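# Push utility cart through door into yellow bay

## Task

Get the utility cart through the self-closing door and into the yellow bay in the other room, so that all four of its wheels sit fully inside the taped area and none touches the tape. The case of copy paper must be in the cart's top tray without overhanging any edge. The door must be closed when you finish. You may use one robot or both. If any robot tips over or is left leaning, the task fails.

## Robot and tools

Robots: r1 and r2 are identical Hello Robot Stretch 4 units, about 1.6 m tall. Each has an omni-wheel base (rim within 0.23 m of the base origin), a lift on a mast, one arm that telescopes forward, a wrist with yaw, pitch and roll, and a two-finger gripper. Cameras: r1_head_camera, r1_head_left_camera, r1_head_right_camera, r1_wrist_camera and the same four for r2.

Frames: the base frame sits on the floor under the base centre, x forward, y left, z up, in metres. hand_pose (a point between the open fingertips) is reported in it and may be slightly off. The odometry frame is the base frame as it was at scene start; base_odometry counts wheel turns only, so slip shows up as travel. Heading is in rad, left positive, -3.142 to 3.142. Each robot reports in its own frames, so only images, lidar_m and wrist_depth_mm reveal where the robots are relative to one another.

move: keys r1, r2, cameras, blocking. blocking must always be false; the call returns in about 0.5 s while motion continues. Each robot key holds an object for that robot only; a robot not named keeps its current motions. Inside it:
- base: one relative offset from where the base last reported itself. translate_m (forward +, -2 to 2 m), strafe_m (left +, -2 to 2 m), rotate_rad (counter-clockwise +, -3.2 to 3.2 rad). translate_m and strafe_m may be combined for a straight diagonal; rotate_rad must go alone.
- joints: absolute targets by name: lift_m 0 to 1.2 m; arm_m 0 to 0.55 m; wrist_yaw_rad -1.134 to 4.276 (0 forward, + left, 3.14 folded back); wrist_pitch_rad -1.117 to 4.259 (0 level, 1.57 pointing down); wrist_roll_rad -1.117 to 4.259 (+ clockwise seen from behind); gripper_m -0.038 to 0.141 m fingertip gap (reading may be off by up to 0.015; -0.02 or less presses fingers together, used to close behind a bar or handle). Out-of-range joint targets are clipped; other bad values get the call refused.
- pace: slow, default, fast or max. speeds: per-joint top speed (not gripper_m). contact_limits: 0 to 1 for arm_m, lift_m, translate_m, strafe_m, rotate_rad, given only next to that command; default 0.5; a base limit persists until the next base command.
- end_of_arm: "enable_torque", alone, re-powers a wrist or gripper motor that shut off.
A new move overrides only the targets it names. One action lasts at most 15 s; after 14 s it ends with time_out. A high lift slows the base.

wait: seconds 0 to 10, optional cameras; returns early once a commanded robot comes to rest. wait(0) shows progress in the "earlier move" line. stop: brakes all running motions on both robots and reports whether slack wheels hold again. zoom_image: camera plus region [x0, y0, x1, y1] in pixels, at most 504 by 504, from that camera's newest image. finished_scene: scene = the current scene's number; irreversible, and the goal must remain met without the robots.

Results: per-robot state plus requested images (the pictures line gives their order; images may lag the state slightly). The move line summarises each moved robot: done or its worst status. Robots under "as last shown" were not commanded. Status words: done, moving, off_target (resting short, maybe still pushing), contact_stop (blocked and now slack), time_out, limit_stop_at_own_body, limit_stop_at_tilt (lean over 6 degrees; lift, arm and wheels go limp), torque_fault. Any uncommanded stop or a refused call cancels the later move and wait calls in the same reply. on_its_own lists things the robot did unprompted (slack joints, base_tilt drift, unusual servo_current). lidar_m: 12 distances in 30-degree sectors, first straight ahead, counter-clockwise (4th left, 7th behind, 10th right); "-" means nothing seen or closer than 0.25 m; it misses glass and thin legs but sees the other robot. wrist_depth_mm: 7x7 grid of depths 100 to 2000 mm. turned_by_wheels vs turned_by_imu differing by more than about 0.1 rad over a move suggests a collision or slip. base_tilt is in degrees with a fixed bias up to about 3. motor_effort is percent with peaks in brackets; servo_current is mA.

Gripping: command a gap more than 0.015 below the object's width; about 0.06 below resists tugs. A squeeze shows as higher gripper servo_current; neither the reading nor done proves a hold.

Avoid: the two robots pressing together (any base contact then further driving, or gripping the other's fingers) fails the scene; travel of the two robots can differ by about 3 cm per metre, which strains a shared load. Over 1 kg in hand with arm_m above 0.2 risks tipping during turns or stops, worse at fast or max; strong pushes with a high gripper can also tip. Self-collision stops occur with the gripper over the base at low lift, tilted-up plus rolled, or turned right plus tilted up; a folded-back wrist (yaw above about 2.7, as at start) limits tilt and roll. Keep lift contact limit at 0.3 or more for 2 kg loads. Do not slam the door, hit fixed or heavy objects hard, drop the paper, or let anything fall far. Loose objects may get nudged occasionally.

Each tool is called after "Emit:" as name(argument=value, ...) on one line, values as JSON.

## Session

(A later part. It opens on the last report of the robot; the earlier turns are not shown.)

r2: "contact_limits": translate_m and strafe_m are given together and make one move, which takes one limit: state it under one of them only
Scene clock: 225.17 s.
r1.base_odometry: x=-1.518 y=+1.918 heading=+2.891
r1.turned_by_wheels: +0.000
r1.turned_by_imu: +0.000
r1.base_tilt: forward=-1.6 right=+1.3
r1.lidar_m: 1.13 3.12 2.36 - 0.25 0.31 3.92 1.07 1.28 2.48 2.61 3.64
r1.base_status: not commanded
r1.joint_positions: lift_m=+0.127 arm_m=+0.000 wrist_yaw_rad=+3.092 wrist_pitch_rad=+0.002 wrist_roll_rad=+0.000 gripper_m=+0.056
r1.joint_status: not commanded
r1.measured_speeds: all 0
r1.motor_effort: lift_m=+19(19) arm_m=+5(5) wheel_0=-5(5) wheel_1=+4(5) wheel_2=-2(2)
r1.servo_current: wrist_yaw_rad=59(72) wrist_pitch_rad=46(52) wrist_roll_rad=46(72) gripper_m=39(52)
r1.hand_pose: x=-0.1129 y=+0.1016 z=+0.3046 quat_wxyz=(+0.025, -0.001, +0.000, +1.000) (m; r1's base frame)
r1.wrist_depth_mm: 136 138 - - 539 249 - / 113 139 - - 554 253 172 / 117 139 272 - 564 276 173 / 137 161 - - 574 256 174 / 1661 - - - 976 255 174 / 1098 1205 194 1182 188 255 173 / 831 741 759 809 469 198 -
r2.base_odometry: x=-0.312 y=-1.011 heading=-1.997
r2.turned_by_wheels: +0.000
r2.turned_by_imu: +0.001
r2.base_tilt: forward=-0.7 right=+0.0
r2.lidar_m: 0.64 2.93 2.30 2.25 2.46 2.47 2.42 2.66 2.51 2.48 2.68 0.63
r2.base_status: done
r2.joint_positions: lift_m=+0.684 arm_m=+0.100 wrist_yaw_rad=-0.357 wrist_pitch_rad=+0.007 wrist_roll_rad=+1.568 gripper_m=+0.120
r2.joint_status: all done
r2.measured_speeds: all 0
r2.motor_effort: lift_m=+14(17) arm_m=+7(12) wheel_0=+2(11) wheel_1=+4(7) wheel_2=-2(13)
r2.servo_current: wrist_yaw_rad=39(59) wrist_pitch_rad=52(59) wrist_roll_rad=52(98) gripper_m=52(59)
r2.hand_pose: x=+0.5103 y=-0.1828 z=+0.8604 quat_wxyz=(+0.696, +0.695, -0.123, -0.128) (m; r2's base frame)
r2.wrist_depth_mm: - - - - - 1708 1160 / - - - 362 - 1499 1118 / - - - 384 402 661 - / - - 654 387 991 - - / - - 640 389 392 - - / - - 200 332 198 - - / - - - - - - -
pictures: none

Emit:
move(r2={"base":{"translate_m":0.12,"strafe_m":-0.063},"joints": {"lift_m": 0.689, "arm_m": 0.15}, "contact_limits":{"translate_m":0.2,"arm_m":0.1}}, blocking=false, cameras=[])

Emit:
wait(seconds=2, cameras=["r2_head_camera","r2_wrist_camera"])

Emit:
zoom_image(camera="r2_head_camera", region=[170, 250, 370, 500])

Scene clock: 231.77 s.
move: r2 moving
r1.base_odometry: x=-1.518 y=+1.918 heading=+2.891
r1.turned_by_wheels: +0.000
r1.turned_by_imu: +0.000
r1.base_tilt: forward=-1.6 right=+1.3
r1.lidar_m: 1.13 3.16 2.34 - 0.25 0.37 3.93 1.06 1.25 2.48 2.61 3.61
r1.base_status: not commanded
r1.joint_positions: lift_m=+0.127 arm_m=+0.000 wrist_yaw_rad=+3.092 wrist_pitch_rad=+0.002 wrist_roll_rad=+0.000 gripper_m=+0.056
r1.joint_status: not commanded
r1.measured_speeds: all 0
r1.motor_effort: lift_m=+19(19) arm_m=+5(5) wheel_0=-4(5) wheel_1=+4(4) wheel_2=-2(2)
r1.servo_current: wrist_yaw_rad=59(72) wrist_pitch_rad=39(52) wrist_roll_rad=59(65) gripper_m=39(46)
r1.hand_pose: x=-0.1129 y=+0.1016 z=+0.3046 quat_wxyz=(+0.025, -0.001, +0.000, +1.000) (m; r1's base frame)
r1.wrist_depth_mm: 136 138 - - 544 248 - / 113 138 - - 554 252 172 / 117 140 273 - 564 278 172 / 137 161 - - 569 255 174 / 1708 - - - 960 255 174 / 1078 1229 193 1160 188 254 173 / 831 741 759 798 473 198 -
r2.base_odometry: x=-0.340 y=-1.033 heading=-1.997
r2.turned_by_wheels: +0.000
r2.turned_by_imu: +0.001
r2.base_tilt: forward=-0.7 right=+0.0
r2.lidar_m: 0.60 2.94 2.31 2.26 2.45 2.52 2.46 2.66 2.50 2.47 2.67 0.60
r2.base_status: translate_m moving; strafe_m moving
r2.joint_positions: lift_m=+0.689 arm_m=+0.141 wrist_yaw_rad=-0.358 wrist_pitch_rad=+0.007 wrist_roll_rad=+1.568 gripper_m=+0.120
r2.joint_status: lift_m moving; arm_m moving
r2.measured_speeds: translate_m=+0.120 strafe_m=-0.066 rotate_rad=+0.000 lift_m=+0.000 arm_m=+0.088 wrist_yaw_rad=+0.000 wrist_pitch_rad=+0.000 wrist_roll_rad=+0.000
r2.motor_effort: lift_m=+24(24) arm_m=+4(11) wheel_0=+12(12) wheel_1=+5(7) wheel_2=-11(13)
r2.servo_current: wrist_yaw_rad=46(59) wrist_pitch_rad=46(52) wrist_roll_rad=39(52) gripper_m=52(59)
r2.contact_limits: arm_m 0.1; translate_m 0.2
r2.hand_pose: x=+0.5519 y=-0.1828 z=+0.8648 quat_wxyz=(+0.696, +0.695, -0.123, -0.128) (m; r2's base frame)
r2.wrist_depth_mm: - - - - - 1708 1138 / - - - 287 317 340 336 / - - - 320 320 917 - / - - 574 324 325 917 - / - - 569 325 325 - - / - - 217 266 200 - - / - - - - - 1863 -
pictures: none
No camera images: "cameras" was empty.

Scene clock: 232.93 s.
earlier move: r2 done
r1.base_odometry: x=-1.518 y=+1.918 heading=+2.891
r1.turned_by_wheels: +0.000
r1.turned_by_imu: +0.000
r1.base_tilt: forward=-1.5 right=+1.2
r1.lidar_m: 1.09 3.17 2.34 - 0.25 0.37 3.90 1.05 1.29 2.48 2.60 3.61
r1.base_status: not commanded
r1.joint_positions: lift_m=+0.127 arm_m=+0.000 wrist_yaw_rad=+3.092 wrist_pitch_rad=+0.002 wrist_roll_rad=+0.000 gripper_m=+0.056
r1.joint_status: not commanded
r1.measured_speeds: all 0
r1.motor_effort: lift_m=+19(19) arm_m=+5(5) wheel_0=-4(5) wheel_1=+5(5) wheel_2=-2(2)
r1.servo_current: wrist_yaw_rad=33(72) wrist_pitch_rad=33(52) wrist_roll_rad=39(65) gripper_m=39(52)
r1.hand_pose: x=-0.1129 y=+0.1016 z=+0.3046 quat_wxyz=(+0.025, -0.001, +0.000, +1.000) (m; r1's base frame)
r1.wrist_depth_mm: 136 138 - - 544 248 - / 113 139 - - 559 252 171 / 117 139 273 - 564 279 172 / 137 162 - - 564 256 173 / 1618 - - - 946 256 173 / 1098 1205 194 1182 187 254 172 / 842 732 759 798 473 198 -
r2.base_odometry: x=-0.419 y=-1.094 heading=-1.997
r2.turned_by_wheels: +0.000
r2.turned_by_imu: +0.000
r2.base_tilt: forward=-0.7 right=+0.1
r2.lidar_m: 0.51 3.00 2.36 2.30 2.50 2.62 2.56 2.77 2.44 2.41 2.63 0.51
r2.base_status: done
r2.joint_positions: lift_m=+0.689 arm_m=+0.150 wrist_yaw_rad=-0.361 wrist_pitch_rad=+0.007 wrist_roll_rad=+1.568 gripper_m=+0.120
r2.joint_status: all done
r2.measured_speeds: all 0
r2.motor_effort: lift_m=+21(25) arm_m=+7(11) wheel_0=+1(12) wheel_1=+4(7) wheel_2=-5(13)
r2.servo_current: wrist_yaw_rad=52(59) wrist_pitch_rad=39(52) wrist_roll_rad=52(59) gripper_m=52(59)
r2.contact_limits: arm_m 0.1; translate_m 0.2
r2.hand_pose: x=+0.5597 y=-0.1835 z=+0.8648 quat_wxyz=(+0.696, +0.695, -0.124, -0.129) (m; r2's base frame)
r2.wrist_depth_mm: - - - 159 220 227 228 / - - - 160 220 1430 477 / - - - 161 221 798 - / - - 504 161 222 831 - / - 462 445 162 223 820 - / - - 200 163 224 183 - / - - 569 - 224 - -
wait: 1.17 of 2 s (r2 has come to rest)
pictures: r2_head_camera, r2_wrist_camera
Images, in order (width x height): r2_head_camera 420x560, r2_wrist_camera 616x392.

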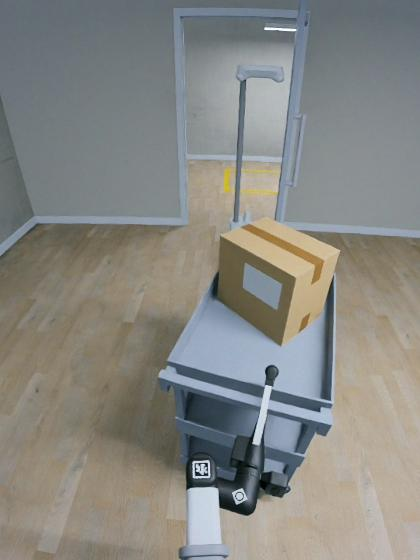

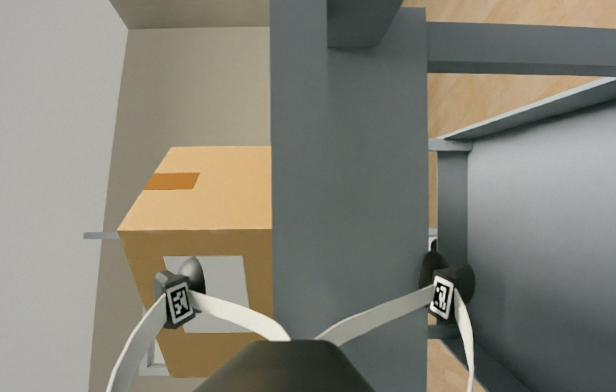

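Scaled by 2.016 from the camera's 420x560 image, which has a finer 1200x1600 frame.

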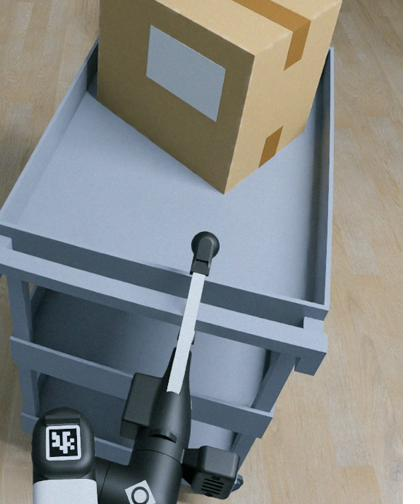

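Emit:
move(r2={"joints": {"lift_m": 0.694, "arm_m": 0.132}}, blocking=false, cameras=[])

Emit:
wait(seconds=0.7, cameras=[])

Emit:
move(r2={"joints": {"gripper_m": -0.025}}, blocking=false, cameras=[])

Emit:
wait(seconds=2, cameras=["r2_head_camera","r2_wrist_camera"])

Emit:
zoom_image(camera="r2_head_camera", region=[170, 250, 370, 500])

Scene clock: 248.03 s.
move: r2 moving
r1: as last shown
r1.turned_by_imu: -0.001
r1.base_tilt: forward=-1.6 right=+1.3
r1.lidar_m: 1.11 3.11 2.35 - 0.25 0.36 3.90 1.04 1.30 2.49 2.60 3.61
r1.motor_effort: lift_m=+19(19) arm_m=+5(5) wheel_0=-4(5) wheel_1=+4(4) wheel_2=-2(2)
r1.servo_current: wrist_yaw_rad=52(52) wrist_pitch_rad=46(46) wrist_roll_rad=46(65) gripper_m=39(46)
r1.wrist_depth_mm: 136 138 - - 539 250 - / 113 139 - - 549 252 171 / 117 139 272 - 554 278 172 / 137 162 - - 569 255 174 / 1708 - - - 960 255 173 / 1078 1205 194 1205 187 255 173 / 842 750 759 798 473 198 -
r2.base_odometry: x=-0.419 y=-1.094 heading=-1.997
r2.turned_by_wheels: +0.000
r2.turned_by_imu: +0.002
r2.base_tilt: forward=-0.7 right=+0.1
r2.lidar_m: 0.53 3.00 2.35 2.31 2.51 2.61 2.54 2.80 2.47 2.41 2.61 0.50
r2.base_status: not commanded
r2.joint_positions: lift_m=+0.694 arm_m=+0.132 wrist_yaw_rad=-0.361 wrist_pitch_rad=+0.007 wrist_roll_rad=+1.568 gripper_m=+0.120
r2.joint_status: lift_m moving; arm_m moving
r2.measured_speeds: all 0
r2.motor_effort: lift_m=+22(26) arm_m=-10(10) wheel_0=+1(2) wheel_1=+4(4) wheel_2=-5(6)
r2.servo_current: wrist_yaw_rad=52(59) wrist_pitch_rad=52(52) wrist_roll_rad=39(52) gripper_m=59(59)
r2.contact_limits: translate_m 0.2
r2.hand_pose: x=+0.5421 y=-0.1835 z=+0.8697 quat_wxyz=(+0.696, +0.695, -0.124, -0.129) (m; r2's base frame)
r2.wrist_depth_mm: - - - 174 185 241 1098 / - - - - 235 241 265 / - - - 176 236 798 - / - - 521 177 236 842 - / - - 466 177 238 831 - / - - 200 178 214 - - / - - 591 - 240 - -
pictures: none
No camera images: "cameras" was empty.

Scene clock: 248.23 s.
earlier move: r2 done
r1.base_odometry: x=-1.518 y=+1.918 heading=+2.891
r1.turned_by_wheels: +0.000
r1.turned_by_imu: +0.000
r1.base_tilt: forward=-1.6 right=+1.3
r1.lidar_m: 1.12 3.17 2.33 - 0.25 0.38 3.93 1.05 1.32 2.50 2.60 3.62
r1.base_status: not commanded
r1.joint_positions: lift_m=+0.127 arm_m=+0.000 wrist_yaw_rad=+3.092 wrist_pitch_rad=+0.002 wrist_roll_rad=+0.000 gripper_m=+0.056
r1.joint_status: not commanded
r1.measured_speeds: all 0
r1.motor_effort: lift_m=+19(19) arm_m=+5(5) wheel_0=-4(5) wheel_1=+4(5) wheel_2=-2(2)
r1.servo_current: wrist_yaw_rad=26(65) wrist_pitch_rad=46(46) wrist_roll_rad=39(65) gripper_m=39(46)
r1.hand_pose: x=-0.1129 y=+0.1016 z=+0.3046 quat_wxyz=(+0.025, -0.001, +0.000, +1.000) (m; r1's base frame)
r1.wrist_depth_mm: 136 138 - - 539 248 - / 113 139 - - 554 252 171 / 117 139 273 - 564 278 172 / 137 162 - - 564 256 173 / 1708 - - - 960 255 174 / 1078 1205 194 1182 188 255 173 / 842 750 750 809 477 198 -
r2.base_odometry: x=-0.419 y=-1.094 heading=-1.997
r2.turned_by_wheels: +0.000
r2.turned_by_imu: +0.000
r2.base_tilt: forward=-0.7 right=+0.1
r2.lidar_m: 0.51 2.98 2.36 2.31 2.48 2.60 2.56 2.77 2.46 2.42 2.64 0.51
r2.base_status: not commanded
r2.joint_positions: lift_m=+0.694 arm_m=+0.132 wrist_yaw_rad=-0.361 wrist_pitch_rad=+0.007 wrist_roll_rad=+1.568 gripper_m=+0.120
r2.joint_status: all done
r2.measured_speeds: all 0
r2.motor_effort: lift_m=+22(26) arm_m=-6(10) wheel_0=+2(2) wheel_1=+4(4) wheel_2=-5(6)
r2.servo_current: wrist_yaw_rad=46(59) wrist_pitch_rad=52(52) wrist_roll_rad=39(59) gripper_m=46(59)
r2.contact_limits: translate_m 0.2
r2.hand_pose: x=+0.5421 y=-0.1835 z=+0.8697 quat_wxyz=(+0.696, +0.695, -0.124, -0.129) (m; r2's base frame)
r2.wrist_depth_mm: - - - 175 184 242 1118 / - - - - 236 242 264 / - - - 176 236 809 - / - - 521 177 237 831 - / - - 469 177 237 842 - / - - 200 178 213 - - / - - 591 - 240 - -
wait: 0.20 of 0.7 s (r2 has come to rest)
pictures: none
No camera images: "cameras" was empty.

Scene clock: 248.73 s.
move: r2 moving
r1: as last shown
r1.lidar_m: 1.13 3.16 2.34 - 0.25 0.36 3.91 1.07 1.30 2.48 2.60 3.63
r1.motor_effort: lift_m=+19(19) arm_m=+5(5) wheel_0=-4(5) wheel_1=+4(4) wheel_2=-2(2)
r1.servo_current: wrist_yaw_rad=39(65) wrist_pitch_rad=46(52) wrist_roll_rad=59(65) gripper_m=46(46)
r1.wrist_depth_mm: 136 138 - - 539 249 - / 113 139 - - 554 253 171 / 117 139 272 - 559 279 172 / 137 162 - - 559 255 173 / 1708 - - - 960 255 173 / 1078 1229 193 1182 188 254 173 / 854 750 759 809 473 198 -
r2.base_odometry: x=-0.419 y=-1.094 heading=-1.997
r2.turned_by_wheels: +0.000
r2.turned_by_imu: +0.000
r2.base_tilt: forward=-0.7 right=+0.0
r2.lidar_m: 0.54 2.99 2.38 2.31 2.50 2.62 2.56 2.77 2.47 2.42 2.63 0.49
r2.base_status: not commanded
r2.joint_positions: lift_m=+0.694 arm_m=+0.132 wrist_yaw_rad=-0.361 wrist_pitch_rad=+0.007 wrist_roll_rad=+1.568 gripper_m=+0.106
r2.joint_status: gripper_m moving
r2.measured_speeds: all 0
r2.motor_effort: lift_m=+22(22) arm_m=-6(7) wheel_0=+2(2) wheel_1=+4(4) wheel_2=-6(6)
r2.servo_current: wrist_yaw_rad=39(59) wrist_pitch_rad=46(52) wrist_roll_rad=46(59) gripper_m=150(150)
r2.contact_limits: translate_m 0.2
r2.hand_pose: x=+0.5421 y=-0.1835 z=+0.8697 quat_wxyz=(+0.696, +0.695, -0.124, -0.129) (m; r2's base frame)
r2.wrist_depth_mm: - - - 175 183 1366 1098 / - - - 176 236 266 264 / - - - 177 237 809 - / - - 517 177 238 842 - / - - 462 178 237 831 - / - - 196 178 215 - - / - - 585 - 240 - -
pictures: none
No camera images: "cameras" was empty.

Scene clock: 250.43 s.
earlier move: r2 done
r1.base_odometry: x=-1.518 y=+1.918 heading=+2.891
r1.turned_by_wheels: +0.000
r1.turned_by_imu: +0.000
r1.base_tilt: forward=-1.6 right=+1.3
r1.lidar_m: 1.12 3.14 2.34 - 0.25 0.35 3.92 1.09 1.31 2.48 2.61 3.60
r1.base_status: not commanded
r1.joint_positions: lift_m=+0.127 arm_m=+0.000 wrist_yaw_rad=+3.092 wrist_pitch_rad=+0.002 wrist_roll_rad=+0.000 gripper_m=+0.056
r1.joint_status: not commanded
r1.measured_speeds: all 0
r1.motor_effort: lift_m=+19(19) arm_m=+5(5) wheel_0=-4(5) wheel_1=+4(5) wheel_2=-2(2)
r1.servo_current: wrist_yaw_rad=46(65) wrist_pitch_rad=39(52) wrist_roll_rad=46(65) gripper_m=46(52)
r1.hand_pose: x=-0.1129 y=+0.1016 z=+0.3046 quat_wxyz=(+0.025, -0.001, +0.000, +1.000) (m; r1's base frame)
r1.wrist_depth_mm: 136 138 - - 549 249 - / 113 139 - - 554 252 171 / 117 139 273 - 569 277 172 / 137 162 - - 564 255 174 / 1708 - - - 960 255 173 / 1078 1205 194 1160 189 255 173 / 842 750 759 809 473 198 -
r2.base_odometry: x=-0.419 y=-1.094 heading=-1.997
r2.turned_by_wheels: +0.000
r2.turned_by_imu: +0.000
r2.base_tilt: forward=-0.7 right=+0.0
r2.lidar_m: 0.53 2.99 2.33 2.32 2.48 2.60 2.54 2.79 2.45 2.42 2.61 0.52
r2.base_status: not commanded
r2.joint_positions: lift_m=+0.694 arm_m=+0.132 wrist_yaw_rad=-0.358 wrist_pitch_rad=+0.008 wrist_roll_rad=+1.568 gripper_m=-0.024
r2.joint_status: all done
r2.measured_speeds: all 0
r2.motor_effort: lift_m=+21(22) arm_m=+4(7) wheel_0=+1(2) wheel_1=+1(4) wheel_2=-2(6)
r2.servo_current: wrist_yaw_rad=46(59) wrist_pitch_rad=46(65) wrist_roll_rad=46(59) gripper_m=111(286)
r2.contact_limits: translate_m 0.2
r2.hand_pose: x=+0.5423 y=-0.1830 z=+0.8695 quat_wxyz=(+0.696, +0.695, -0.123, -0.129) (m; r2's base frame)
r2.wrist_depth_mm: - - - 171 230 238 239 / - - - 171 232 1499 1060 / - - - 173 233 809 - / - - 496 174 234 842 - / - 1863 477 175 236 842 - / - - 187 176 178 - - / - - 603 - 238 - -
wait: 1.70 of 2 s (r2 has come to rest)
pictures: r2_head_camera, r2_wrist_camera
Images, in order (width x height): r2_head_camera 420x560, r2_wrist_camera 616x392.

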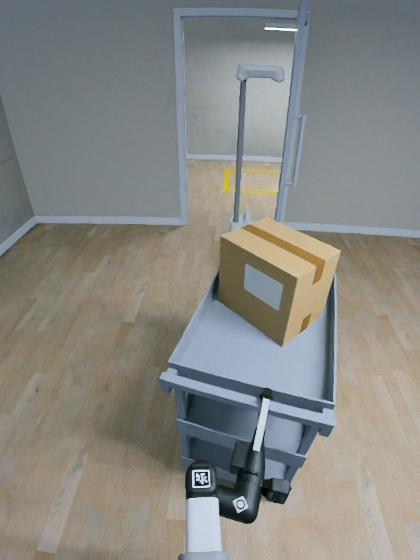

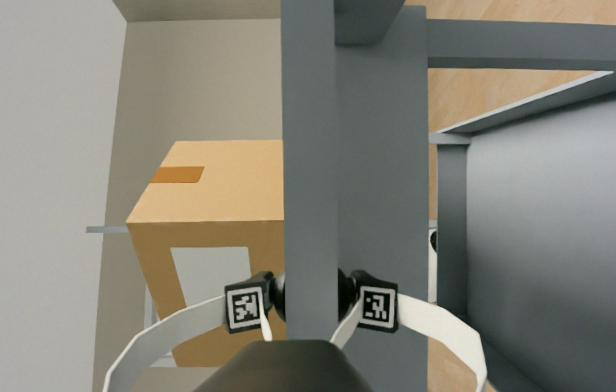

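Scaled by 2.016 from the camera's 420x560 image, which has a finer 1200x1600 frame.

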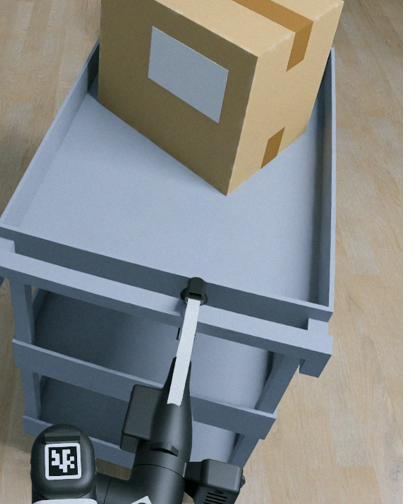

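Emit:
move(r1={"base": {"translate_m": 0.1, "strafe_m": 0.33}, "contact_limits":{"strafe_m":0.4}}, blocking=false, cameras=[])

Emit:
wait(seconds=2.5, cameras=["r2_head_camera","r1_head_camera","r1_head_left_camera","r2_head_left_camera"])

Scene clock: 274.70 s.
move: r1 moving
r1.base_odometry: x=-1.534 y=+1.890 heading=+2.891
r1.turned_by_wheels: +0.000
r1.turned_by_imu: -0.001
r1.base_tilt: forward=-1.6 right=+1.3
r1.lidar_m: 1.11 3.09 2.33 - 0.25 0.33 3.91 1.10 1.31 2.52 2.61 3.64
r1.base_status: translate_m moving; strafe_m moving
r1.joint_positions: lift_m=+0.127 arm_m=+0.000 wrist_yaw_rad=+3.092 wrist_pitch_rad=+0.002 wrist_roll_rad=+0.000 gripper_m=+0.056
r1.joint_status: not commanded
r1.measured_speeds: translate_m=+0.037 strafe_m=+0.118 rotate_rad=-0.001 lift_m=+0.000 arm_m=+0.000 wrist_yaw_rad=+0.000 wrist_pitch_rad=+0.000 wrist_roll_rad=+0.000
r1.motor_effort: lift_m=+19(19) arm_m=+5(5) wheel_0=-12(14) wheel_1=+14(17) wheel_2=-4(7)
r1.servo_current: wrist_yaw_rad=59(59) wrist_pitch_rad=46(46) wrist_roll_rad=39(52) gripper_m=39(46)
r1.contact_limits: strafe_m 0.4
r1.hand_pose: x=-0.1129 y=+0.1016 z=+0.3046 quat_wxyz=(+0.025, -0.001, +0.000, +1.000) (m; r1's base frame)
r1.wrist_depth_mm: - 138 - - 480 259 - / 112 139 - - 496 240 167 / 116 139 258 - 496 266 169 / 136 156 - - 504 244 170 / 1756 - - - 512 244 170 / 1205 1182 194 1229 187 245 169 / 854 759 741 798 433 207 -
r2: as last shown
r2.turned_by_imu: +0.003
r2.base_tilt: forward=-0.7 right=+0.1
r2.lidar_m: 0.52 2.99 2.35 2.31 2.49 2.60 2.55 2.79 2.45 2.42 2.63 0.50
r2.motor_effort: lift_m=+21(21) arm_m=+4(4) wheel_0=+1(2) wheel_1=+1(2) wheel_2=-2(2)
r2.servo_current: wrist_yaw_rad=52(59) wrist_pitch_rad=46(59) wrist_roll_rad=59(59) gripper_m=117(117)
r2.contact_limits: translate_m 0.2
r2.wrist_depth_mm: - - - 171 229 238 239 / - - - 172 232 1537 1042 / - - - 172 233 809 - / - - 492 174 235 842 - / - - 480 175 236 842 - / - - 186 176 179 - - / - - 597 - 238 - -
pictures: none
No camera images: "cameras" was empty.

Scene clock: 276.90 s.
earlier move: r1 contact_stop
r1.base_odometry: x=-1.695 y=+1.627 heading=+2.892
r1.turned_by_wheels: +0.001
r1.turned_by_imu: +0.010
r1.base_tilt: forward=-1.6 right=+1.3
r1.lidar_m: 1.12 2.66 1.99 1.92 0.25 0.25 0.51 1.36 1.45 2.80 2.96 1.10
r1.base_status: translate_m contact_stop (by the wheels' count: +0.100 of +0.100); strafe_m contact_stop (by the wheels' count: +0.326 of +0.330)
r1.joint_positions: lift_m=+0.127 arm_m=+0.000 wrist_yaw_rad=+3.092 wrist_pitch_rad=+0.002 wrist_roll_rad=+0.000 gripper_m=+0.056
r1.joint_status: not commanded
r1.measured_speeds: all 0
r1.on_its_own: the wheels are slack since a contact_stop
r1.motor_effort: lift_m=+19(19) arm_m=+5(5) wheel_0=+0(27) wheel_1=+0(30) wheel_2=+0(7)
r1.servo_current: wrist_yaw_rad=46(65) wrist_pitch_rad=46(52) wrist_roll_rad=59(72) gripper_m=39(46)
r1.contact_limits: strafe_m 0.4
r1.hand_pose: x=-0.1129 y=+0.1017 z=+0.3046 quat_wxyz=(+0.025, -0.001, +0.000, +1.000) (m; r1's base frame)
r1.wrist_depth_mm: 136 138 - 480 279 196 - / 112 139 - 484 282 197 - / 116 139 262 492 285 189 - / 136 157 - 496 286 190 - / 1921 - - 500 286 190 160 / 1205 1205 193 449 190 191 - / 854 750 759 143 268 173 -
r2.base_odometry: x=-0.419 y=-1.094 heading=-1.997
r2.turned_by_wheels: +0.000
r2.turned_by_imu: +0.000
r2.base_tilt: forward=-0.6 right=+0.0
r2.lidar_m: 0.52 3.01 2.35 2.30 2.47 2.62 2.56 2.77 2.47 2.43 2.63 0.52
r2.base_status: not commanded
r2.joint_positions: lift_m=+0.694 arm_m=+0.132 wrist_yaw_rad=-0.358 wrist_pitch_rad=+0.008 wrist_roll_rad=+1.568 gripper_m=-0.024
r2.joint_status: not commanded
r2.measured_speeds: all 0
r2.motor_effort: lift_m=+21(22) arm_m=+4(4) wheel_0=+1(2) wheel_1=+1(2) wheel_2=-2(2)
r2.servo_current: wrist_yaw_rad=52(65) wrist_pitch_rad=52(59) wrist_roll_rad=46(59) gripper_m=117(124)
r2.contact_limits: translate_m 0.2
r2.hand_pose: x=+0.5423 y=-0.1830 z=+0.8695 quat_wxyz=(+0.696, +0.695, -0.123, -0.129) (m; r2's base frame)
r2.wrist_depth_mm: - - - 170 231 237 238 / - - - 172 232 1576 1078 / - - - 173 233 809 - / - - 496 174 235 842 - / - - 477 176 236 842 - / - - 187 176 178 - - / - - 597 - 239 - -
wait: 2.20 of 2.5 s (r1 has come to rest)
pictures: r1_head_camera, r1_head_left_camera, r2_head_camera, r2_head_left_camera
Images, in order (width x height): r1_head_camera 420x560, r1_head_left_camera 420x672, r2_head_camera 420x560, r2_head_left_camera 420x672.

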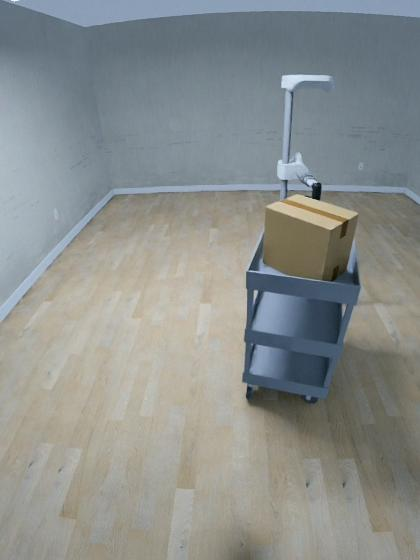

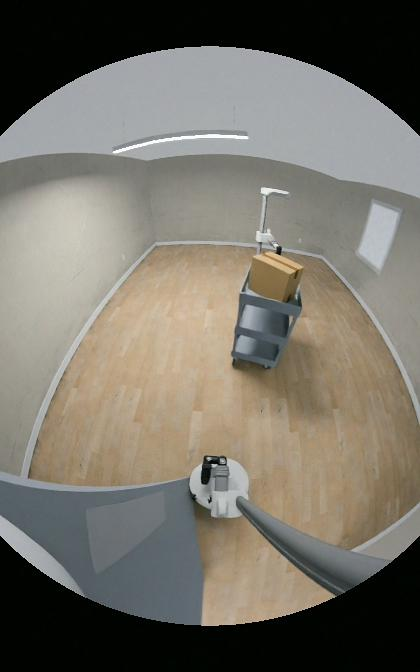

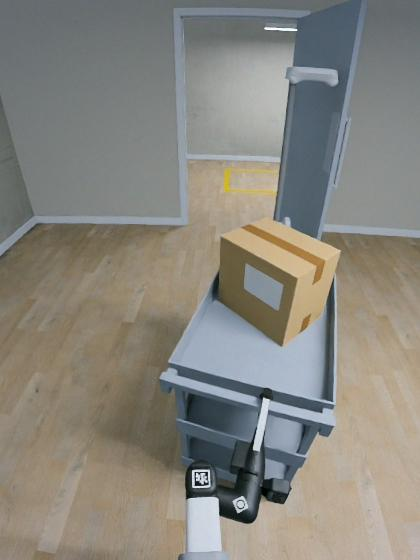

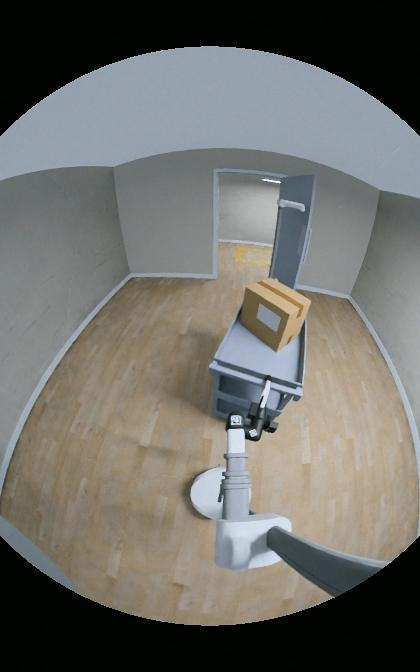

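Emit:
move(r1={"base": {"strafe_m": -0.004}}, r2={"base":{"translate_m":-0.052,"strafe_m":-0.096},"joints": {"wrist_yaw_rad": 0.0}, "speeds":{"wrist_yaw_rad":0.25},"pace":"slow"}, blocking=false, cameras=[])

Emit:
wait(seconds=1, cameras=[])

Emit:
wait(seconds=2, cameras=["r2_head_camera","r1_head_camera","r2_wrist_camera"])

Scene clock: 318.47 s.
move: r1 moving; r2 moving
r1.base_odometry: x=-1.694 y=+1.631 heading=+2.892
r1.turned_by_wheels: +0.000
r1.turned_by_imu: -0.003
r1.base_tilt: forward=-1.6 right=+1.3
r1.lidar_m: 1.12 2.66 1.98 1.92 0.25 0.25 0.52 1.33 1.45 2.82 2.94 1.11
r1.base_status: strafe_m moving
r1.joint_positions: lift_m=+0.127 arm_m=+0.000 wrist_yaw_rad=+3.092 wrist_pitch_rad=+0.002 wrist_roll_rad=+0.000 gripper_m=+0.056
r1.joint_status: not commanded
r1.measured_speeds: all 0
r1.motor_effort: lift_m=+19(19) arm_m=+5(5) wheel_0=-6(7) wheel_1=+3(7) wheel_2=+2(2)
r1.servo_current: wrist_yaw_rad=52(59) wrist_pitch_rad=39(46) wrist_roll_rad=46(59) gripper_m=52(52)
r1.hand_pose: x=-0.1129 y=+0.1017 z=+0.3046 quat_wxyz=(+0.025, -0.001, +0.000, +1.000) (m; r1's base frame)
r1.wrist_depth_mm: - 138 - 488 282 196 - / 112 139 - 496 286 197 - / 116 139 258 445 286 189 - / 136 156 - 449 289 191 - / 1983 - - 452 289 190 160 / 1182 1182 193 452 191 191 - / 842 750 750 153 271 173 -
r2.base_odometry: x=-0.426 y=-1.085 heading=-1.997
r2.turned_by_wheels: +0.000
r2.turned_by_imu: +0.006
r2.base_tilt: forward=-0.7 right=+0.1
r2.lidar_m: 0.53 3.00 2.37 2.30 2.50 2.60 2.56 2.77 2.46 2.41 2.61 0.51
r2.base_status: translate_m moving; strafe_m moving
r2.joint_positions: lift_m=+0.694 arm_m=+0.132 wrist_yaw_rad=-0.261 wrist_pitch_rad=+0.008 wrist_roll_rad=+1.568 gripper_m=-0.024
r2.joint_status: wrist_yaw_rad moving
r2.measured_speeds: translate_m=-0.023 strafe_m=-0.042 rotate_rad=-0.001 lift_m=+0.000 arm_m=+0.000 wrist_yaw_rad=+0.267 wrist_pitch_rad=+0.000 wrist_roll_rad=+0.000
r2.motor_effort: lift_m=+21(21) arm_m=+4(4) wheel_0=+5(8) wheel_1=-10(10) wheel_2=+6(8)
r2.servo_current: wrist_yaw_rad=59(98) wrist_pitch_rad=52(59) wrist_roll_rad=46(59) gripper_m=98(117)
r2.hand_pose: x=+0.5589 y=-0.1590 z=+0.8695 quat_wxyz=(+0.702, +0.701, -0.089, -0.095) (m; r2's base frame)
r2.wrist_depth_mm: - - - 156 214 220 222 / - - - 158 218 1576 - / - - 559 161 222 - - / - - 459 164 225 820 - / - - 492 167 229 842 - / - - 187 170 179 - - / - - - - 238 564 -
pictures: none
No camera images: "cameras" was empty.

Scene clock: 318.57 s.
earlier move: r1 done; r2 moving
r1.base_odometry: x=-1.694 y=+1.631 heading=+2.892
r1.turned_by_wheels: +0.000
r1.turned_by_imu: +0.000
r1.base_tilt: forward=-1.6 right=+1.3
r1.lidar_m: 1.10 2.68 1.99 1.93 0.25 0.25 0.52 1.35 1.45 2.81 2.92 1.11
r1.base_status: done
r1.joint_positions: lift_m=+0.127 arm_m=+0.000 wrist_yaw_rad=+3.092 wrist_pitch_rad=+0.002 wrist_roll_rad=+0.000 gripper_m=+0.056
r1.joint_status: not commanded
r1.measured_speeds: all 0
r1.motor_effort: lift_m=+19(19) arm_m=+5(5) wheel_0=-6(7) wheel_1=+4(7) wheel_2=+1(2)
r1.servo_current: wrist_yaw_rad=72(72) wrist_pitch_rad=46(46) wrist_roll_rad=52(59) gripper_m=39(52)
r1.hand_pose: x=-0.1129 y=+0.1017 z=+0.3046 quat_wxyz=(+0.025, -0.001, +0.000, +1.000) (m; r1's base frame)
r1.wrist_depth_mm: - 138 - 492 282 198 - / 112 139 - 492 285 198 - / 115 139 257 442 287 189 - / 137 156 - 449 289 191 - / 1921 - - 449 287 190 159 / 1182 1205 194 452 191 191 - / 842 759 750 154 270 173 -
r2.base_odometry: x=-0.429 y=-1.080 heading=-1.997
r2.turned_by_wheels: +0.000
r2.turned_by_imu: +0.000
r2.base_tilt: forward=-0.6 right=+0.1
r2.lidar_m: 0.52 2.99 2.38 2.33 2.52 2.59 2.55 2.79 2.45 2.41 2.59 0.50
r2.base_status: translate_m moving; strafe_m moving
r2.joint_positions: lift_m=+0.694 arm_m=+0.132 wrist_yaw_rad=-0.237 wrist_pitch_rad=+0.008 wrist_roll_rad=+1.568 gripper_m=-0.024
r2.joint_status: wrist_yaw_rad moving
r2.measured_speeds: translate_m=-0.029 strafe_m=-0.051 rotate_rad=-0.003 lift_m=+0.000 arm_m=+0.000 wrist_yaw_rad=+0.275 wrist_pitch_rad=+0.000 wrist_roll_rad=+0.000
r2.motor_effort: lift_m=+21(21) arm_m=+4(4) wheel_0=+6(8) wheel_1=-8(10) wheel_2=+5(8)
r2.servo_current: wrist_yaw_rad=98(98) wrist_pitch_rad=52(59) wrist_roll_rad=46(59) gripper_m=91(117)
r2.hand_pose: x=+0.5627 y=-0.1526 z=+0.8695 quat_wxyz=(+0.703, +0.702, -0.081, -0.086) (m; r2's base frame)
r2.wrist_depth_mm: - - - 153 211 217 221 / - - - 156 214 1464 - / - - 539 158 219 809 - / - 473 459 162 223 831 - / - - 504 167 229 - - / - - 185 169 180 - - / - - - - - 549 -
wait: 0.10 of 1 s (r1 has come to rest)
pictures: none
No camera images: "cameras" was empty.

Scene clock: 320.33 s.
earlier move: r2 done
r1.base_odometry: x=-1.694 y=+1.631 heading=+2.892
r1.turned_by_wheels: +0.000
r1.turned_by_imu: +0.000
r1.base_tilt: forward=-1.6 right=+1.3
r1.lidar_m: 1.11 2.66 1.98 1.92 0.25 0.25 0.51 1.34 1.44 2.80 2.93 1.10
r1.base_status: done
r1.joint_positions: lift_m=+0.127 arm_m=+0.000 wrist_yaw_rad=+3.092 wrist_pitch_rad=+0.002 wrist_roll_rad=+0.000 gripper_m=+0.056
r1.joint_status: not commanded
r1.measured_speeds: all 0
r1.motor_effort: lift_m=+19(19) arm_m=+5(5) wheel_0=-7(7) wheel_1=+4(7) wheel_2=+1(2)
r1.servo_current: wrist_yaw_rad=46(72) wrist_pitch_rad=33(52) wrist_roll_rad=65(65) gripper_m=39(52)
r1.hand_pose: x=-0.1129 y=+0.1017 z=+0.3046 quat_wxyz=(+0.025, -0.001, +0.000, +1.000) (m; r1's base frame)
r1.wrist_depth_mm: - 138 - 488 282 196 - / 112 139 - 496 286 198 - / 116 139 258 445 287 190 - / 136 156 - 442 287 191 - / 1921 - - 452 289 190 159 / 1205 1205 195 455 191 191 - / 842 741 750 153 271 173 -
r2.base_odometry: x=-0.485 y=-1.008 heading=-1.996
r2.turned_by_wheels: +0.001
r2.turned_by_imu: +0.001
r2.base_tilt: forward=-0.6 right=+0.1
r2.lidar_m: 0.55 0.65 2.47 2.40 2.58 2.57 2.52 2.73 2.37 2.31 2.53 0.53
r2.base_status: done
r2.joint_positions: lift_m=+0.694 arm_m=+0.132 wrist_yaw_rad=+0.001 wrist_pitch_rad=+0.008 wrist_roll_rad=+1.568 gripper_m=-0.024
r2.joint_status: all done
r2.measured_speeds: all 0
r2.motor_effort: lift_m=+21(22) arm_m=+4(5) wheel_0=+5(9) wheel_1=-5(10) wheel_2=+9(11)
r2.servo_current: wrist_yaw_rad=52(98) wrist_pitch_rad=52(59) wrist_roll_rad=46(65) gripper_m=98(117)
r2.hand_pose: x=+0.5914 y=-0.0870 z=+0.8695 quat_wxyz=(+0.708, +0.706, +0.003, -0.002) (m; r2's base frame)
r2.wrist_depth_mm: - - - 125 179 - - / - - 500 129 190 - - / - 442 442 139 202 - - / - - 488 147 214 - - / - - 609 156 227 - - / - - 186 168 178 - - / - - - - - 1661 492
wait: 1.77 of 2 s (r2 has come to rest)
pictures: r1_head_camera, r2_head_camera, r2_wrist_camera
Images, in order (width x height): r1_head_camera 420x560, r2_head_camera 420x560, r2_wrist_camera 616x392.

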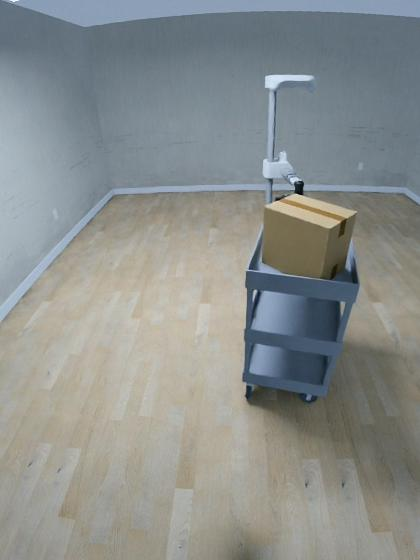

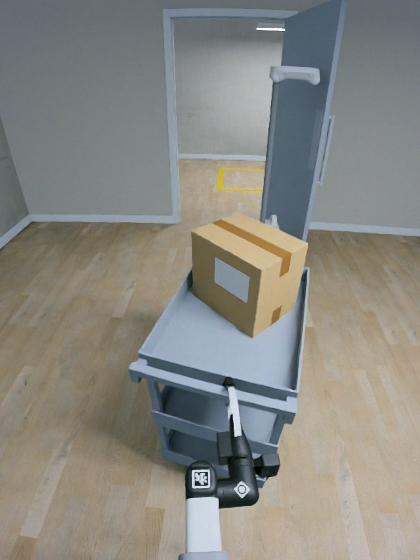

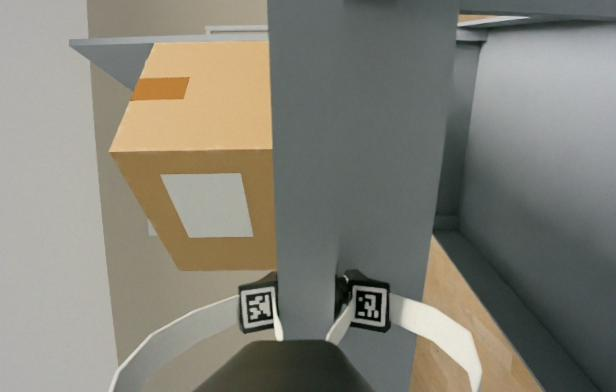

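Emit:
wait(seconds=0, cameras=["r1_head_camera","r2_head_camera"])

Scene clock: 339.43 s.
r1.base_odometry: x=-1.694 y=+1.631 heading=+2.892
r1.turned_by_wheels: +0.000
r1.turned_by_imu: -0.001
r1.base_tilt: forward=-1.6 right=+1.3
r1.lidar_m: 1.11 2.66 1.97 1.92 0.25 0.25 0.52 1.35 1.46 2.80 2.95 1.11
r1.base_status: done
r1.joint_positions: lift_m=+0.127 arm_m=+0.000 wrist_yaw_rad=+3.092 wrist_pitch_rad=+0.002 wrist_roll_rad=+0.000 gripper_m=+0.056
r1.joint_status: not commanded
r1.measured_speeds: all 0
r1.motor_effort: lift_m=+19(19) arm_m=+5(5) wheel_0=-6(7) wheel_1=+4(7) wheel_2=+1(2)
r1.servo_current: wrist_yaw_rad=59(72) wrist_pitch_rad=39(52) wrist_roll_rad=52(65) gripper_m=39(52)
r1.hand_pose: x=-0.1129 y=+0.1017 z=+0.3046 quat_wxyz=(+0.025, -0.001, +0.000, +1.000) (m; r1's base frame)
r1.wrist_depth_mm: - 138 - 484 282 196 - / 112 139 - 492 286 198 - / 116 139 257 445 287 190 - / 137 156 - 449 287 190 - / 1983 - - 449 289 191 159 / 1182 1205 194 455 191 191 - / 842 750 759 153 270 173 -
r2.base_odometry: x=-0.485 y=-1.008 heading=-1.996
r2.turned_by_wheels: +0.000
r2.turned_by_imu: +0.003
r2.base_tilt: forward=-0.6 right=+0.1
r2.lidar_m: 0.55 0.66 2.45 2.40 2.61 2.56 2.52 2.71 2.36 2.32 2.50 0.51
r2.base_status: done
r2.joint_positions: lift_m=+0.694 arm_m=+0.132 wrist_yaw_rad=+0.001 wrist_pitch_rad=+0.008 wrist_roll_rad=+1.568 gripper_m=-0.024
r2.joint_status: all done
r2.measured_speeds: all 0
r2.motor_effort: lift_m=+21(22) arm_m=+4(5) wheel_0=+5(9) wheel_1=-4(10) wheel_2=+9(11)
r2.servo_current: wrist_yaw_rad=52(98) wrist_pitch_rad=52(59) wrist_roll_rad=52(65) gripper_m=91(117)
r2.hand_pose: x=+0.5914 y=-0.0870 z=+0.8695 quat_wxyz=(+0.708, +0.706, +0.003, -0.002) (m; r2's base frame)
r2.wrist_depth_mm: - - - 125 179 - - / - - 492 129 189 - - / - 442 439 140 202 - - / - - 492 148 214 - - / - - 615 156 226 - - / - - 186 168 178 - - / - - - - - 1618 496
pictures: r1_head_camera, r2_head_camera
Images, in order (width x height): r1_head_camera 420x560, r2_head_camera 420x560.

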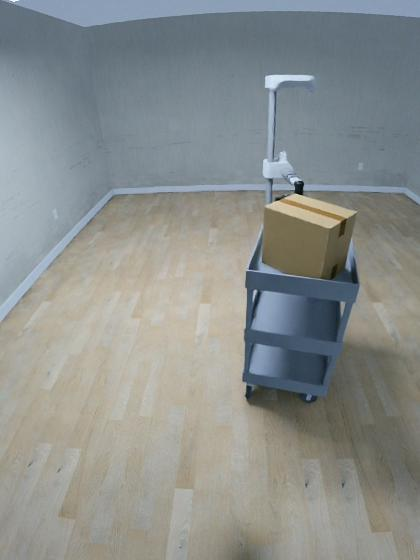

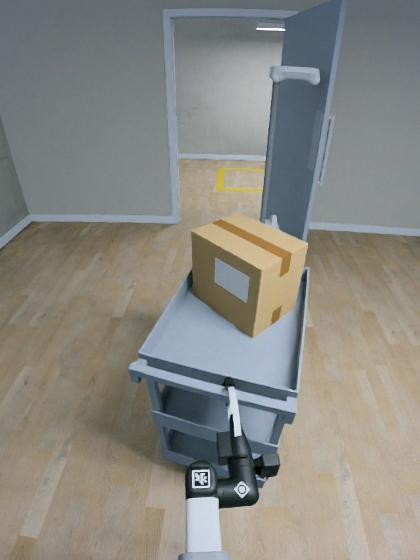

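Emit:
move(blocking=false, r2={"base":{"translate_m":-0.7},"pace":"default"}, cameras=[])

Emit:
wait(seconds=5, cameras=["r2_head_camera","r1_head_camera"])

Scene clock: 355.20 s.
move: r2 moving
r1: as last shown
r1.base_tilt: forward=-1.6 right=+1.2
r1.lidar_m: 1.14 2.65 2.00 1.91 0.25 0.25 0.52 1.33 1.44 2.81 2.94 1.14
r1.motor_effort: lift_m=+19(19) arm_m=+5(5) wheel_0=-6(7) wheel_1=+5(5) wheel_2=+1(1)
r1.servo_current: wrist_yaw_rad=59(59) wrist_pitch_rad=39(46) wrist_roll_rad=46(52) gripper_m=39(46)
r1.wrist_depth_mm: - 138 - 496 282 196 - / 112 139 - 500 285 197 - / 116 139 259 449 286 190 - / 136 156 - 449 287 190 - / 1921 - - 449 289 191 159 / 1182 1205 194 455 191 190 - / 842 750 759 154 270 173 -
r2.base_odometry: x=-0.472 y=-0.979 heading=-1.996
r2.turned_by_wheels: +0.000
r2.turned_by_imu: +0.003
r2.base_tilt: forward=-0.6 right=+0.1
r2.lidar_m: 0.56 0.64 2.48 2.41 2.62 2.55 2.48 2.72 2.37 2.31 2.55 0.54
r2.base_status: translate_m moving
r2.joint_positions: lift_m=+0.694 arm_m=+0.132 wrist_yaw_rad=+0.002 wrist_pitch_rad=+0.008 wrist_roll_rad=+1.568 gripper_m=-0.024
r2.joint_status: not commanded
r2.measured_speeds: translate_m=-0.122 strafe_m=+0.000 rotate_rad=+0.004 lift_m=+0.000 arm_m=+0.000 wrist_yaw_rad=+0.005 wrist_pitch_rad=+0.000 wrist_roll_rad=+0.000
r2.motor_effort: lift_m=+21(22) arm_m=-4(5) wheel_0=-7(11) wheel_1=-9(10) wheel_2=+17(18)
r2.servo_current: wrist_yaw_rad=39(59) wrist_pitch_rad=46(59) wrist_roll_rad=59(59) gripper_m=98(98)
r2.hand_pose: x=+0.5915 y=-0.0868 z=+0.8695 quat_wxyz=(+0.708, +0.706, +0.004, -0.002) (m; r2's base frame)
r2.wrist_depth_mm: - - - 127 181 206 - / - - 504 132 191 - - / - 445 436 141 203 - - / - - 484 149 215 - - / - - 603 156 227 - - / - - 184 169 177 - - / - - - - - 1661 496
pictures: none
No camera images: "cameras" was empty.

Scene clock: 358.53 s.
earlier move: r2 done
r1.base_odometry: x=-1.694 y=+1.631 heading=+2.892
r1.turned_by_wheels: +0.000
r1.turned_by_imu: +0.000
r1.base_tilt: forward=-1.6 right=+1.3
r1.lidar_m: 1.79 2.69 1.99 1.93 0.25 0.25 0.52 1.34 1.46 2.79 2.95 1.85
r1.base_status: not commanded
r1.joint_positions: lift_m=+0.127 arm_m=+0.000 wrist_yaw_rad=+3.092 wrist_pitch_rad=+0.002 wrist_roll_rad=+0.000 gripper_m=+0.056
r1.joint_status: not commanded
r1.measured_speeds: all 0
r1.motor_effort: lift_m=+19(19) arm_m=+5(5) wheel_0=-6(7) wheel_1=+4(5) wheel_2=+1(1)
r1.servo_current: wrist_yaw_rad=52(72) wrist_pitch_rad=39(52) wrist_roll_rad=46(65) gripper_m=46(46)
r1.hand_pose: x=-0.1129 y=+0.1017 z=+0.3046 quat_wxyz=(+0.025, -0.001, +0.000, +1.000) (m; r1's base frame)
r1.wrist_depth_mm: - 138 - 488 282 196 - / 112 139 - 492 286 198 - / 116 139 258 442 285 189 - / 136 156 - 449 286 190 - / 1921 - - 452 290 191 159 / 1205 1160 194 455 191 191 - / 842 750 759 153 270 174 -
r2.base_odometry: x=-0.196 y=-0.370 heading=-1.997
r2.turned_by_wheels: -0.001
r2.turned_by_imu: +0.002
r2.base_tilt: forward=-0.7 right=+0.0
r2.lidar_m: 0.50 0.51 2.52 2.44 2.34 1.87 1.83 2.00 2.29 2.25 2.44 0.55
r2.base_status: done
r2.joint_positions: lift_m=+0.694 arm_m=+0.132 wrist_yaw_rad=+0.002 wrist_pitch_rad=+0.008 wrist_roll_rad=+1.568 gripper_m=-0.024
r2.joint_status: not commanded
r2.measured_speeds: all 0
r2.motor_effort: lift_m=+21(22) arm_m=-4(5) wheel_0=-1(11) wheel_1=-4(10) wheel_2=+3(19)
r2.servo_current: wrist_yaw_rad=39(65) wrist_pitch_rad=52(59) wrist_roll_rad=46(65) gripper_m=91(98)
r2.hand_pose: x=+0.5915 y=-0.0867 z=+0.8695 quat_wxyz=(+0.708, +0.706, +0.004, -0.002) (m; r2's base frame)
r2.wrist_depth_mm: - - - 189 249 1499 1060 / - - - 183 247 272 270 / - - - 181 241 1661 - / - - 597 179 238 831 - / - 500 462 176 235 842 - / - - 185 172 180 - - / - - 517 - 229 - -
wait: 3.33 of 5 s (r2 has come to rest)
pictures: r1_head_camera, r2_head_camera
Images, in order (width x height): r1_head_camera 420x560, r2_head_camera 420x560.

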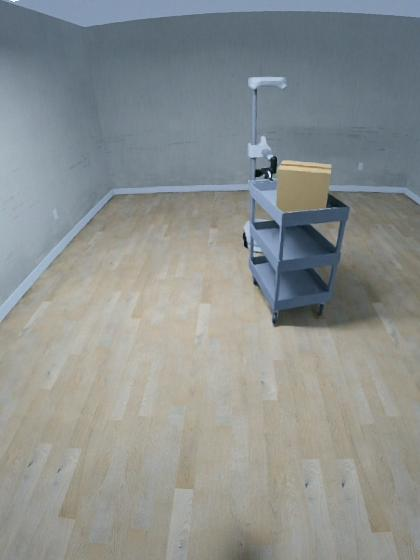

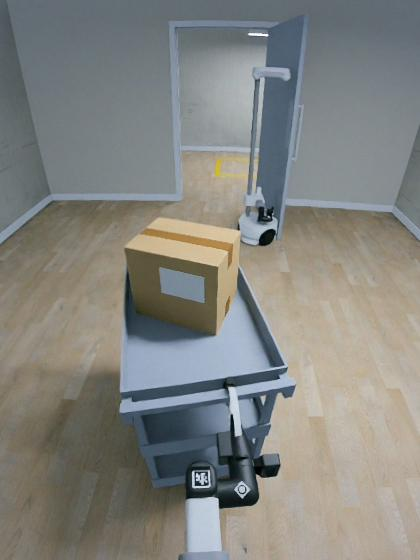

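Emit:
move(blocking=false, r2={"base":{"translate_m":0.25,"strafe_m":0.14},"pace":"default"}, cameras=[])

Emit:
wait(seconds=4, cameras=["r2_head_camera"])

Emit:
zoom_image(camera="r2_head_camera", region=[80, 180, 320, 500])

Scene clock: 376.17 s.
move: r2 moving
r1: as last shown
r1.lidar_m: 1.73 2.65 1.99 1.93 0.25 0.25 0.51 1.32 1.45 2.76 2.94 1.83
r1.servo_current: wrist_yaw_rad=65(65) wrist_pitch_rad=46(52) wrist_roll_rad=39(59) gripper_m=39(46)
r1.wrist_depth_mm: - 138 - 488 283 196 - / 112 138 - 492 287 198 - / 116 139 257 442 286 190 - / 136 156 - 449 286 190 - / 1983 - - 449 289 191 159 / 1205 1205 194 452 190 191 - / 831 750 759 153 270 174 -
r2.base_odometry: x=-0.193 y=-0.406 heading=-1.997
r2.turned_by_wheels: -0.001
r2.turned_by_imu: -0.001
r2.base_tilt: forward=-0.7 right=+0.1
r2.lidar_m: 0.50 0.48 2.53 2.43 2.39 1.89 1.86 2.00 2.29 2.27 2.44 0.56
r2.base_status: translate_m moving; strafe_m moving
r2.joint_positions: lift_m=+0.694 arm_m=+0.132 wrist_yaw_rad=-0.006 wrist_pitch_rad=+0.008 wrist_roll_rad=+1.568 gripper_m=-0.024
r2.joint_status: not commanded
r2.measured_speeds: translate_m=+0.123 strafe_m=+0.067 rotate_rad=-0.001 lift_m=+0.000 arm_m=+0.000 wrist_yaw_rad=-0.025 wrist_pitch_rad=+0.000 wrist_roll_rad=+0.000
r2.motor_effort: lift_m=+21(21) arm_m=-3(4) wheel_0=+4(5) wheel_1=+9(12) wheel_2=-19(19)
r2.servo_current: wrist_yaw_rad=52(52) wrist_pitch_rad=52(59) wrist_roll_rad=46(59) gripper_m=85(91)
r2.hand_pose: x=+0.5908 y=-0.0890 z=+0.8695 quat_wxyz=(+0.708, +0.706, +0.001, -0.005) (m; r2's base frame)
r2.wrist_depth_mm: - - - 191 253 1537 1078 / - - - 186 251 274 274 / - - - 182 245 1661 - / - - 609 179 239 809 - / - 504 455 175 234 831 - / - - 184 170 181 - - / - - 508 - 225 - -
pictures: none
No camera images: "cameras" was empty.

Scene clock: 377.97 s.
earlier move: r2 done
r1.base_odometry: x=-1.694 y=+1.631 heading=+2.892
r1.turned_by_wheels: +0.000
r1.turned_by_imu: +0.000
r1.base_tilt: forward=-1.6 right=+1.3
r1.lidar_m: 1.61 2.65 1.97 1.92 0.25 0.25 0.52 1.34 1.47 2.78 2.94 1.60
r1.base_status: not commanded
r1.joint_positions: lift_m=+0.127 arm_m=+0.000 wrist_yaw_rad=+3.092 wrist_pitch_rad=+0.002 wrist_roll_rad=+0.000 gripper_m=+0.056
r1.joint_status: not commanded
r1.measured_speeds: all 0
r1.motor_effort: lift_m=+19(19) arm_m=+5(5) wheel_0=-7(7) wheel_1=+4(5) wheel_2=+1(1)
r1.servo_current: wrist_yaw_rad=39(65) wrist_pitch_rad=39(52) wrist_roll_rad=33(65) gripper_m=39(52)
r1.hand_pose: x=-0.1129 y=+0.1017 z=+0.3046 quat_wxyz=(+0.025, -0.001, +0.000, +1.000) (m; r1's base frame)
r1.wrist_depth_mm: - 138 - 488 283 196 - / 112 139 - 500 283 198 - / 116 139 257 445 287 190 - / 136 156 - 445 287 190 - / 1921 - - 452 290 191 159 / 1182 1182 194 459 191 191 - / 842 759 759 153 270 173 -
r2.base_odometry: x=-0.171 y=-0.656 heading=-1.996
r2.turned_by_wheels: +0.001
r2.turned_by_imu: +0.001
r2.base_tilt: forward=-0.6 right=+0.1
r2.lidar_m: 0.51 0.56 2.38 2.29 2.53 2.10 2.07 2.25 2.44 2.41 2.62 0.55
r2.base_status: done
r2.joint_positions: lift_m=+0.694 arm_m=+0.132 wrist_yaw_rad=+0.004 wrist_pitch_rad=+0.008 wrist_roll_rad=+1.568 gripper_m=-0.024
r2.joint_status: not commanded
r2.measured_speeds: all 0
r2.motor_effort: lift_m=+21(22) arm_m=+4(4) wheel_0=+5(14) wheel_1=+1(12) wheel_2=-1(22)
r2.servo_current: wrist_yaw_rad=52(72) wrist_pitch_rad=52(59) wrist_roll_rad=39(65) gripper_m=85(91)
r2.hand_pose: x=+0.5916 y=-0.0863 z=+0.8695 quat_wxyz=(+0.708, +0.706, +0.004, -0.002) (m; r2's base frame)
r2.wrist_depth_mm: - - - 164 224 230 233 / - - - 165 225 1537 564 / - - 621 167 228 798 - / - - 484 228 229 842 - / - - 480 170 231 854 - / - - 185 171 178 - - / - - 609 - 235 - -
wait: 1.80 of 4 s (r2 has come to rest)
pictures: r2_head_camera
Images, in order (width x height): r2_head_camera 420x560.

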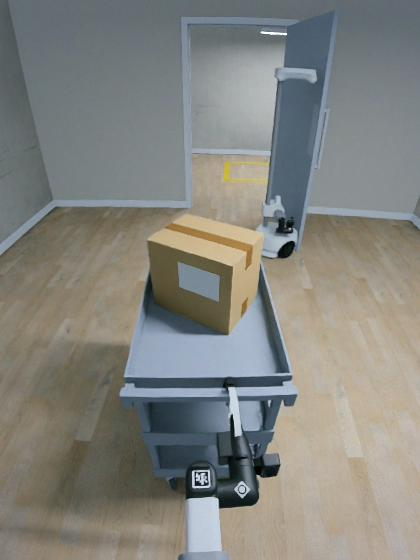

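Scaled by 1.575 from the camera's 420x560 image, which has a finer 1200x1600 frame.

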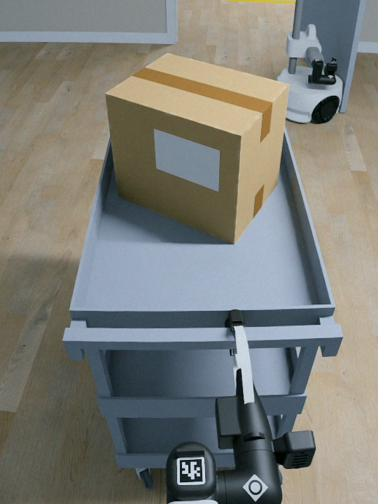

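Emit:
move(blocking=false, r2={"base":{"translate_m":0.26,"strafe_m":0.13},"pace":"default"}, cameras=[])

Emit:
wait(seconds=4, cameras=["r2_head_camera"])

Scene clock: 388.87 s.
move: r2 moving
r1: as last shown
r1.turned_by_imu: -0.001
r1.lidar_m: 1.59 2.66 1.98 1.93 0.25 0.25 0.54 1.35 1.45 2.81 2.96 1.56
r1.motor_effort: lift_m=+19(19) arm_m=+5(5) wheel_0=-6(7) wheel_1=+4(4) wheel_2=+1(1)
r1.servo_current: wrist_yaw_rad=46(65) wrist_pitch_rad=46(46) wrist_roll_rad=46(59) gripper_m=39(52)
r1.wrist_depth_mm: - 138 - 488 283 196 - / 112 139 - 496 286 197 - / 116 139 258 445 286 189 - / 136 156 - 445 289 191 - / 1921 - - 445 289 191 158 / 1182 1205 195 455 190 190 - / 842 759 759 153 270 173 -
r2.base_odometry: x=-0.170 y=-0.691 heading=-1.996
r2.turned_by_wheels: +0.000
r2.turned_by_imu: +0.002
r2.base_tilt: forward=-0.7 right=+0.1
r2.lidar_m: 0.53 0.55 2.33 2.27 2.51 2.12 2.09 2.27 2.46 2.43 2.66 0.57
r2.base_status: translate_m moving; strafe_m moving
r2.joint_positions: lift_m=+0.694 arm_m=+0.132 wrist_yaw_rad=-0.001 wrist_pitch_rad=+0.008 wrist_roll_rad=+1.568 gripper_m=-0.024
r2.joint_status: not commanded
r2.measured_speeds: translate_m=+0.123 strafe_m=+0.059 rotate_rad=+0.002 lift_m=+0.000 arm_m=+0.000 wrist_yaw_rad=+0.000 wrist_pitch_rad=+0.000 wrist_roll_rad=+0.000
r2.motor_effort: lift_m=+21(22) arm_m=+4(4) wheel_0=+3(9) wheel_1=+11(11) wheel_2=-16(16)
r2.servo_current: wrist_yaw_rad=33(52) wrist_pitch_rad=52(59) wrist_roll_rad=33(59) gripper_m=85(85)
r2.hand_pose: x=+0.5912 y=-0.0878 z=+0.8695 quat_wxyz=(+0.708, +0.706, +0.002, -0.003) (m; r2's base frame)
r2.wrist_depth_mm: - - - 167 228 235 236 / - - - 168 229 1499 1060 / - - - 169 229 820 - / - - 500 229 230 842 - / - 488 469 170 232 820 - / - - 184 171 180 - - / - - 585 - 234 - -
pictures: none
No camera images: "cameras" was empty.

Scene clock: 390.70 s.
earlier move: r2 done
r1.base_odometry: x=-1.694 y=+1.631 heading=+2.892
r1.turned_by_wheels: +0.000
r1.turned_by_imu: +0.000
r1.base_tilt: forward=-1.6 right=+1.3
r1.lidar_m: 1.94 2.67 1.97 1.92 0.25 0.25 0.50 1.34 1.45 2.81 2.94 1.39
r1.base_status: not commanded
r1.joint_positions: lift_m=+0.127 arm_m=+0.000 wrist_yaw_rad=+3.092 wrist_pitch_rad=+0.002 wrist_roll_rad=+0.000 gripper_m=+0.056
r1.joint_status: not commanded
r1.measured_speeds: all 0
r1.motor_effort: lift_m=+19(19) arm_m=+4(5) wheel_0=-6(7) wheel_1=+4(5) wheel_2=+1(1)
r1.servo_current: wrist_yaw_rad=59(72) wrist_pitch_rad=39(52) wrist_roll_rad=33(72) gripper_m=46(52)
r1.hand_pose: x=-0.1129 y=+0.1017 z=+0.3046 quat_wxyz=(+0.025, -0.001, +0.000, +1.000) (m; r1's base frame)
r1.wrist_depth_mm: - 138 - 492 283 196 - / 112 139 - 496 285 197 - / 116 139 257 445 287 189 - / 136 156 - 449 287 191 - / 1983 - - 452 289 190 158 / 1205 1229 193 455 191 191 - / 842 741 750 153 270 173 -
r2.base_odometry: x=-0.160 y=-0.946 heading=-1.996
r2.turned_by_wheels: +0.000
r2.turned_by_imu: +0.000
r2.base_tilt: forward=-0.7 right=+0.1
r2.lidar_m: 0.54 0.56 2.21 2.13 2.34 2.32 2.30 2.51 2.62 2.58 2.79 0.53
r2.base_status: done
r2.joint_positions: lift_m=+0.694 arm_m=+0.132 wrist_yaw_rad=-0.001 wrist_pitch_rad=+0.008 wrist_roll_rad=+1.568 gripper_m=-0.024
r2.joint_status: not commanded
r2.measured_speeds: all 0
r2.motor_effort: lift_m=+21(22) arm_m=+4(4) wheel_0=+5(9) wheel_1=+3(11) wheel_2=-4(18)
r2.servo_current: wrist_yaw_rad=46(59) wrist_pitch_rad=59(59) wrist_roll_rad=52(59) gripper_m=78(91)
r2.hand_pose: x=+0.5912 y=-0.0876 z=+0.8695 quat_wxyz=(+0.708, +0.706, +0.003, -0.003) (m; r2's base frame)
r2.wrist_depth_mm: - - - 163 222 230 230 / - - - 164 224 1464 492 / - - 615 166 226 809 - / - - 480 228 229 831 - / - - 480 170 230 831 - / - - 185 171 179 - - / - - 603 - 236 - -
wait: 1.83 of 4 s (r2 has come to rest)
pictures: r2_head_camera
Images, in order (width x height): r2_head_camera 420x560.

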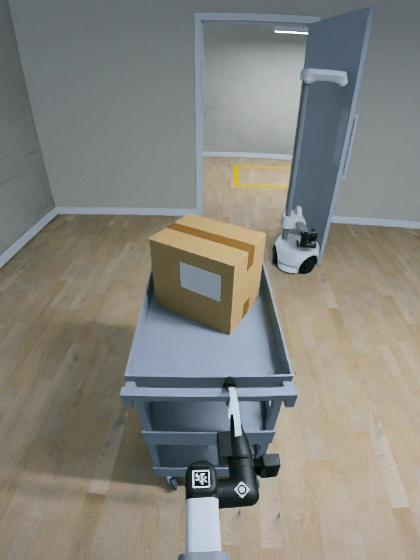

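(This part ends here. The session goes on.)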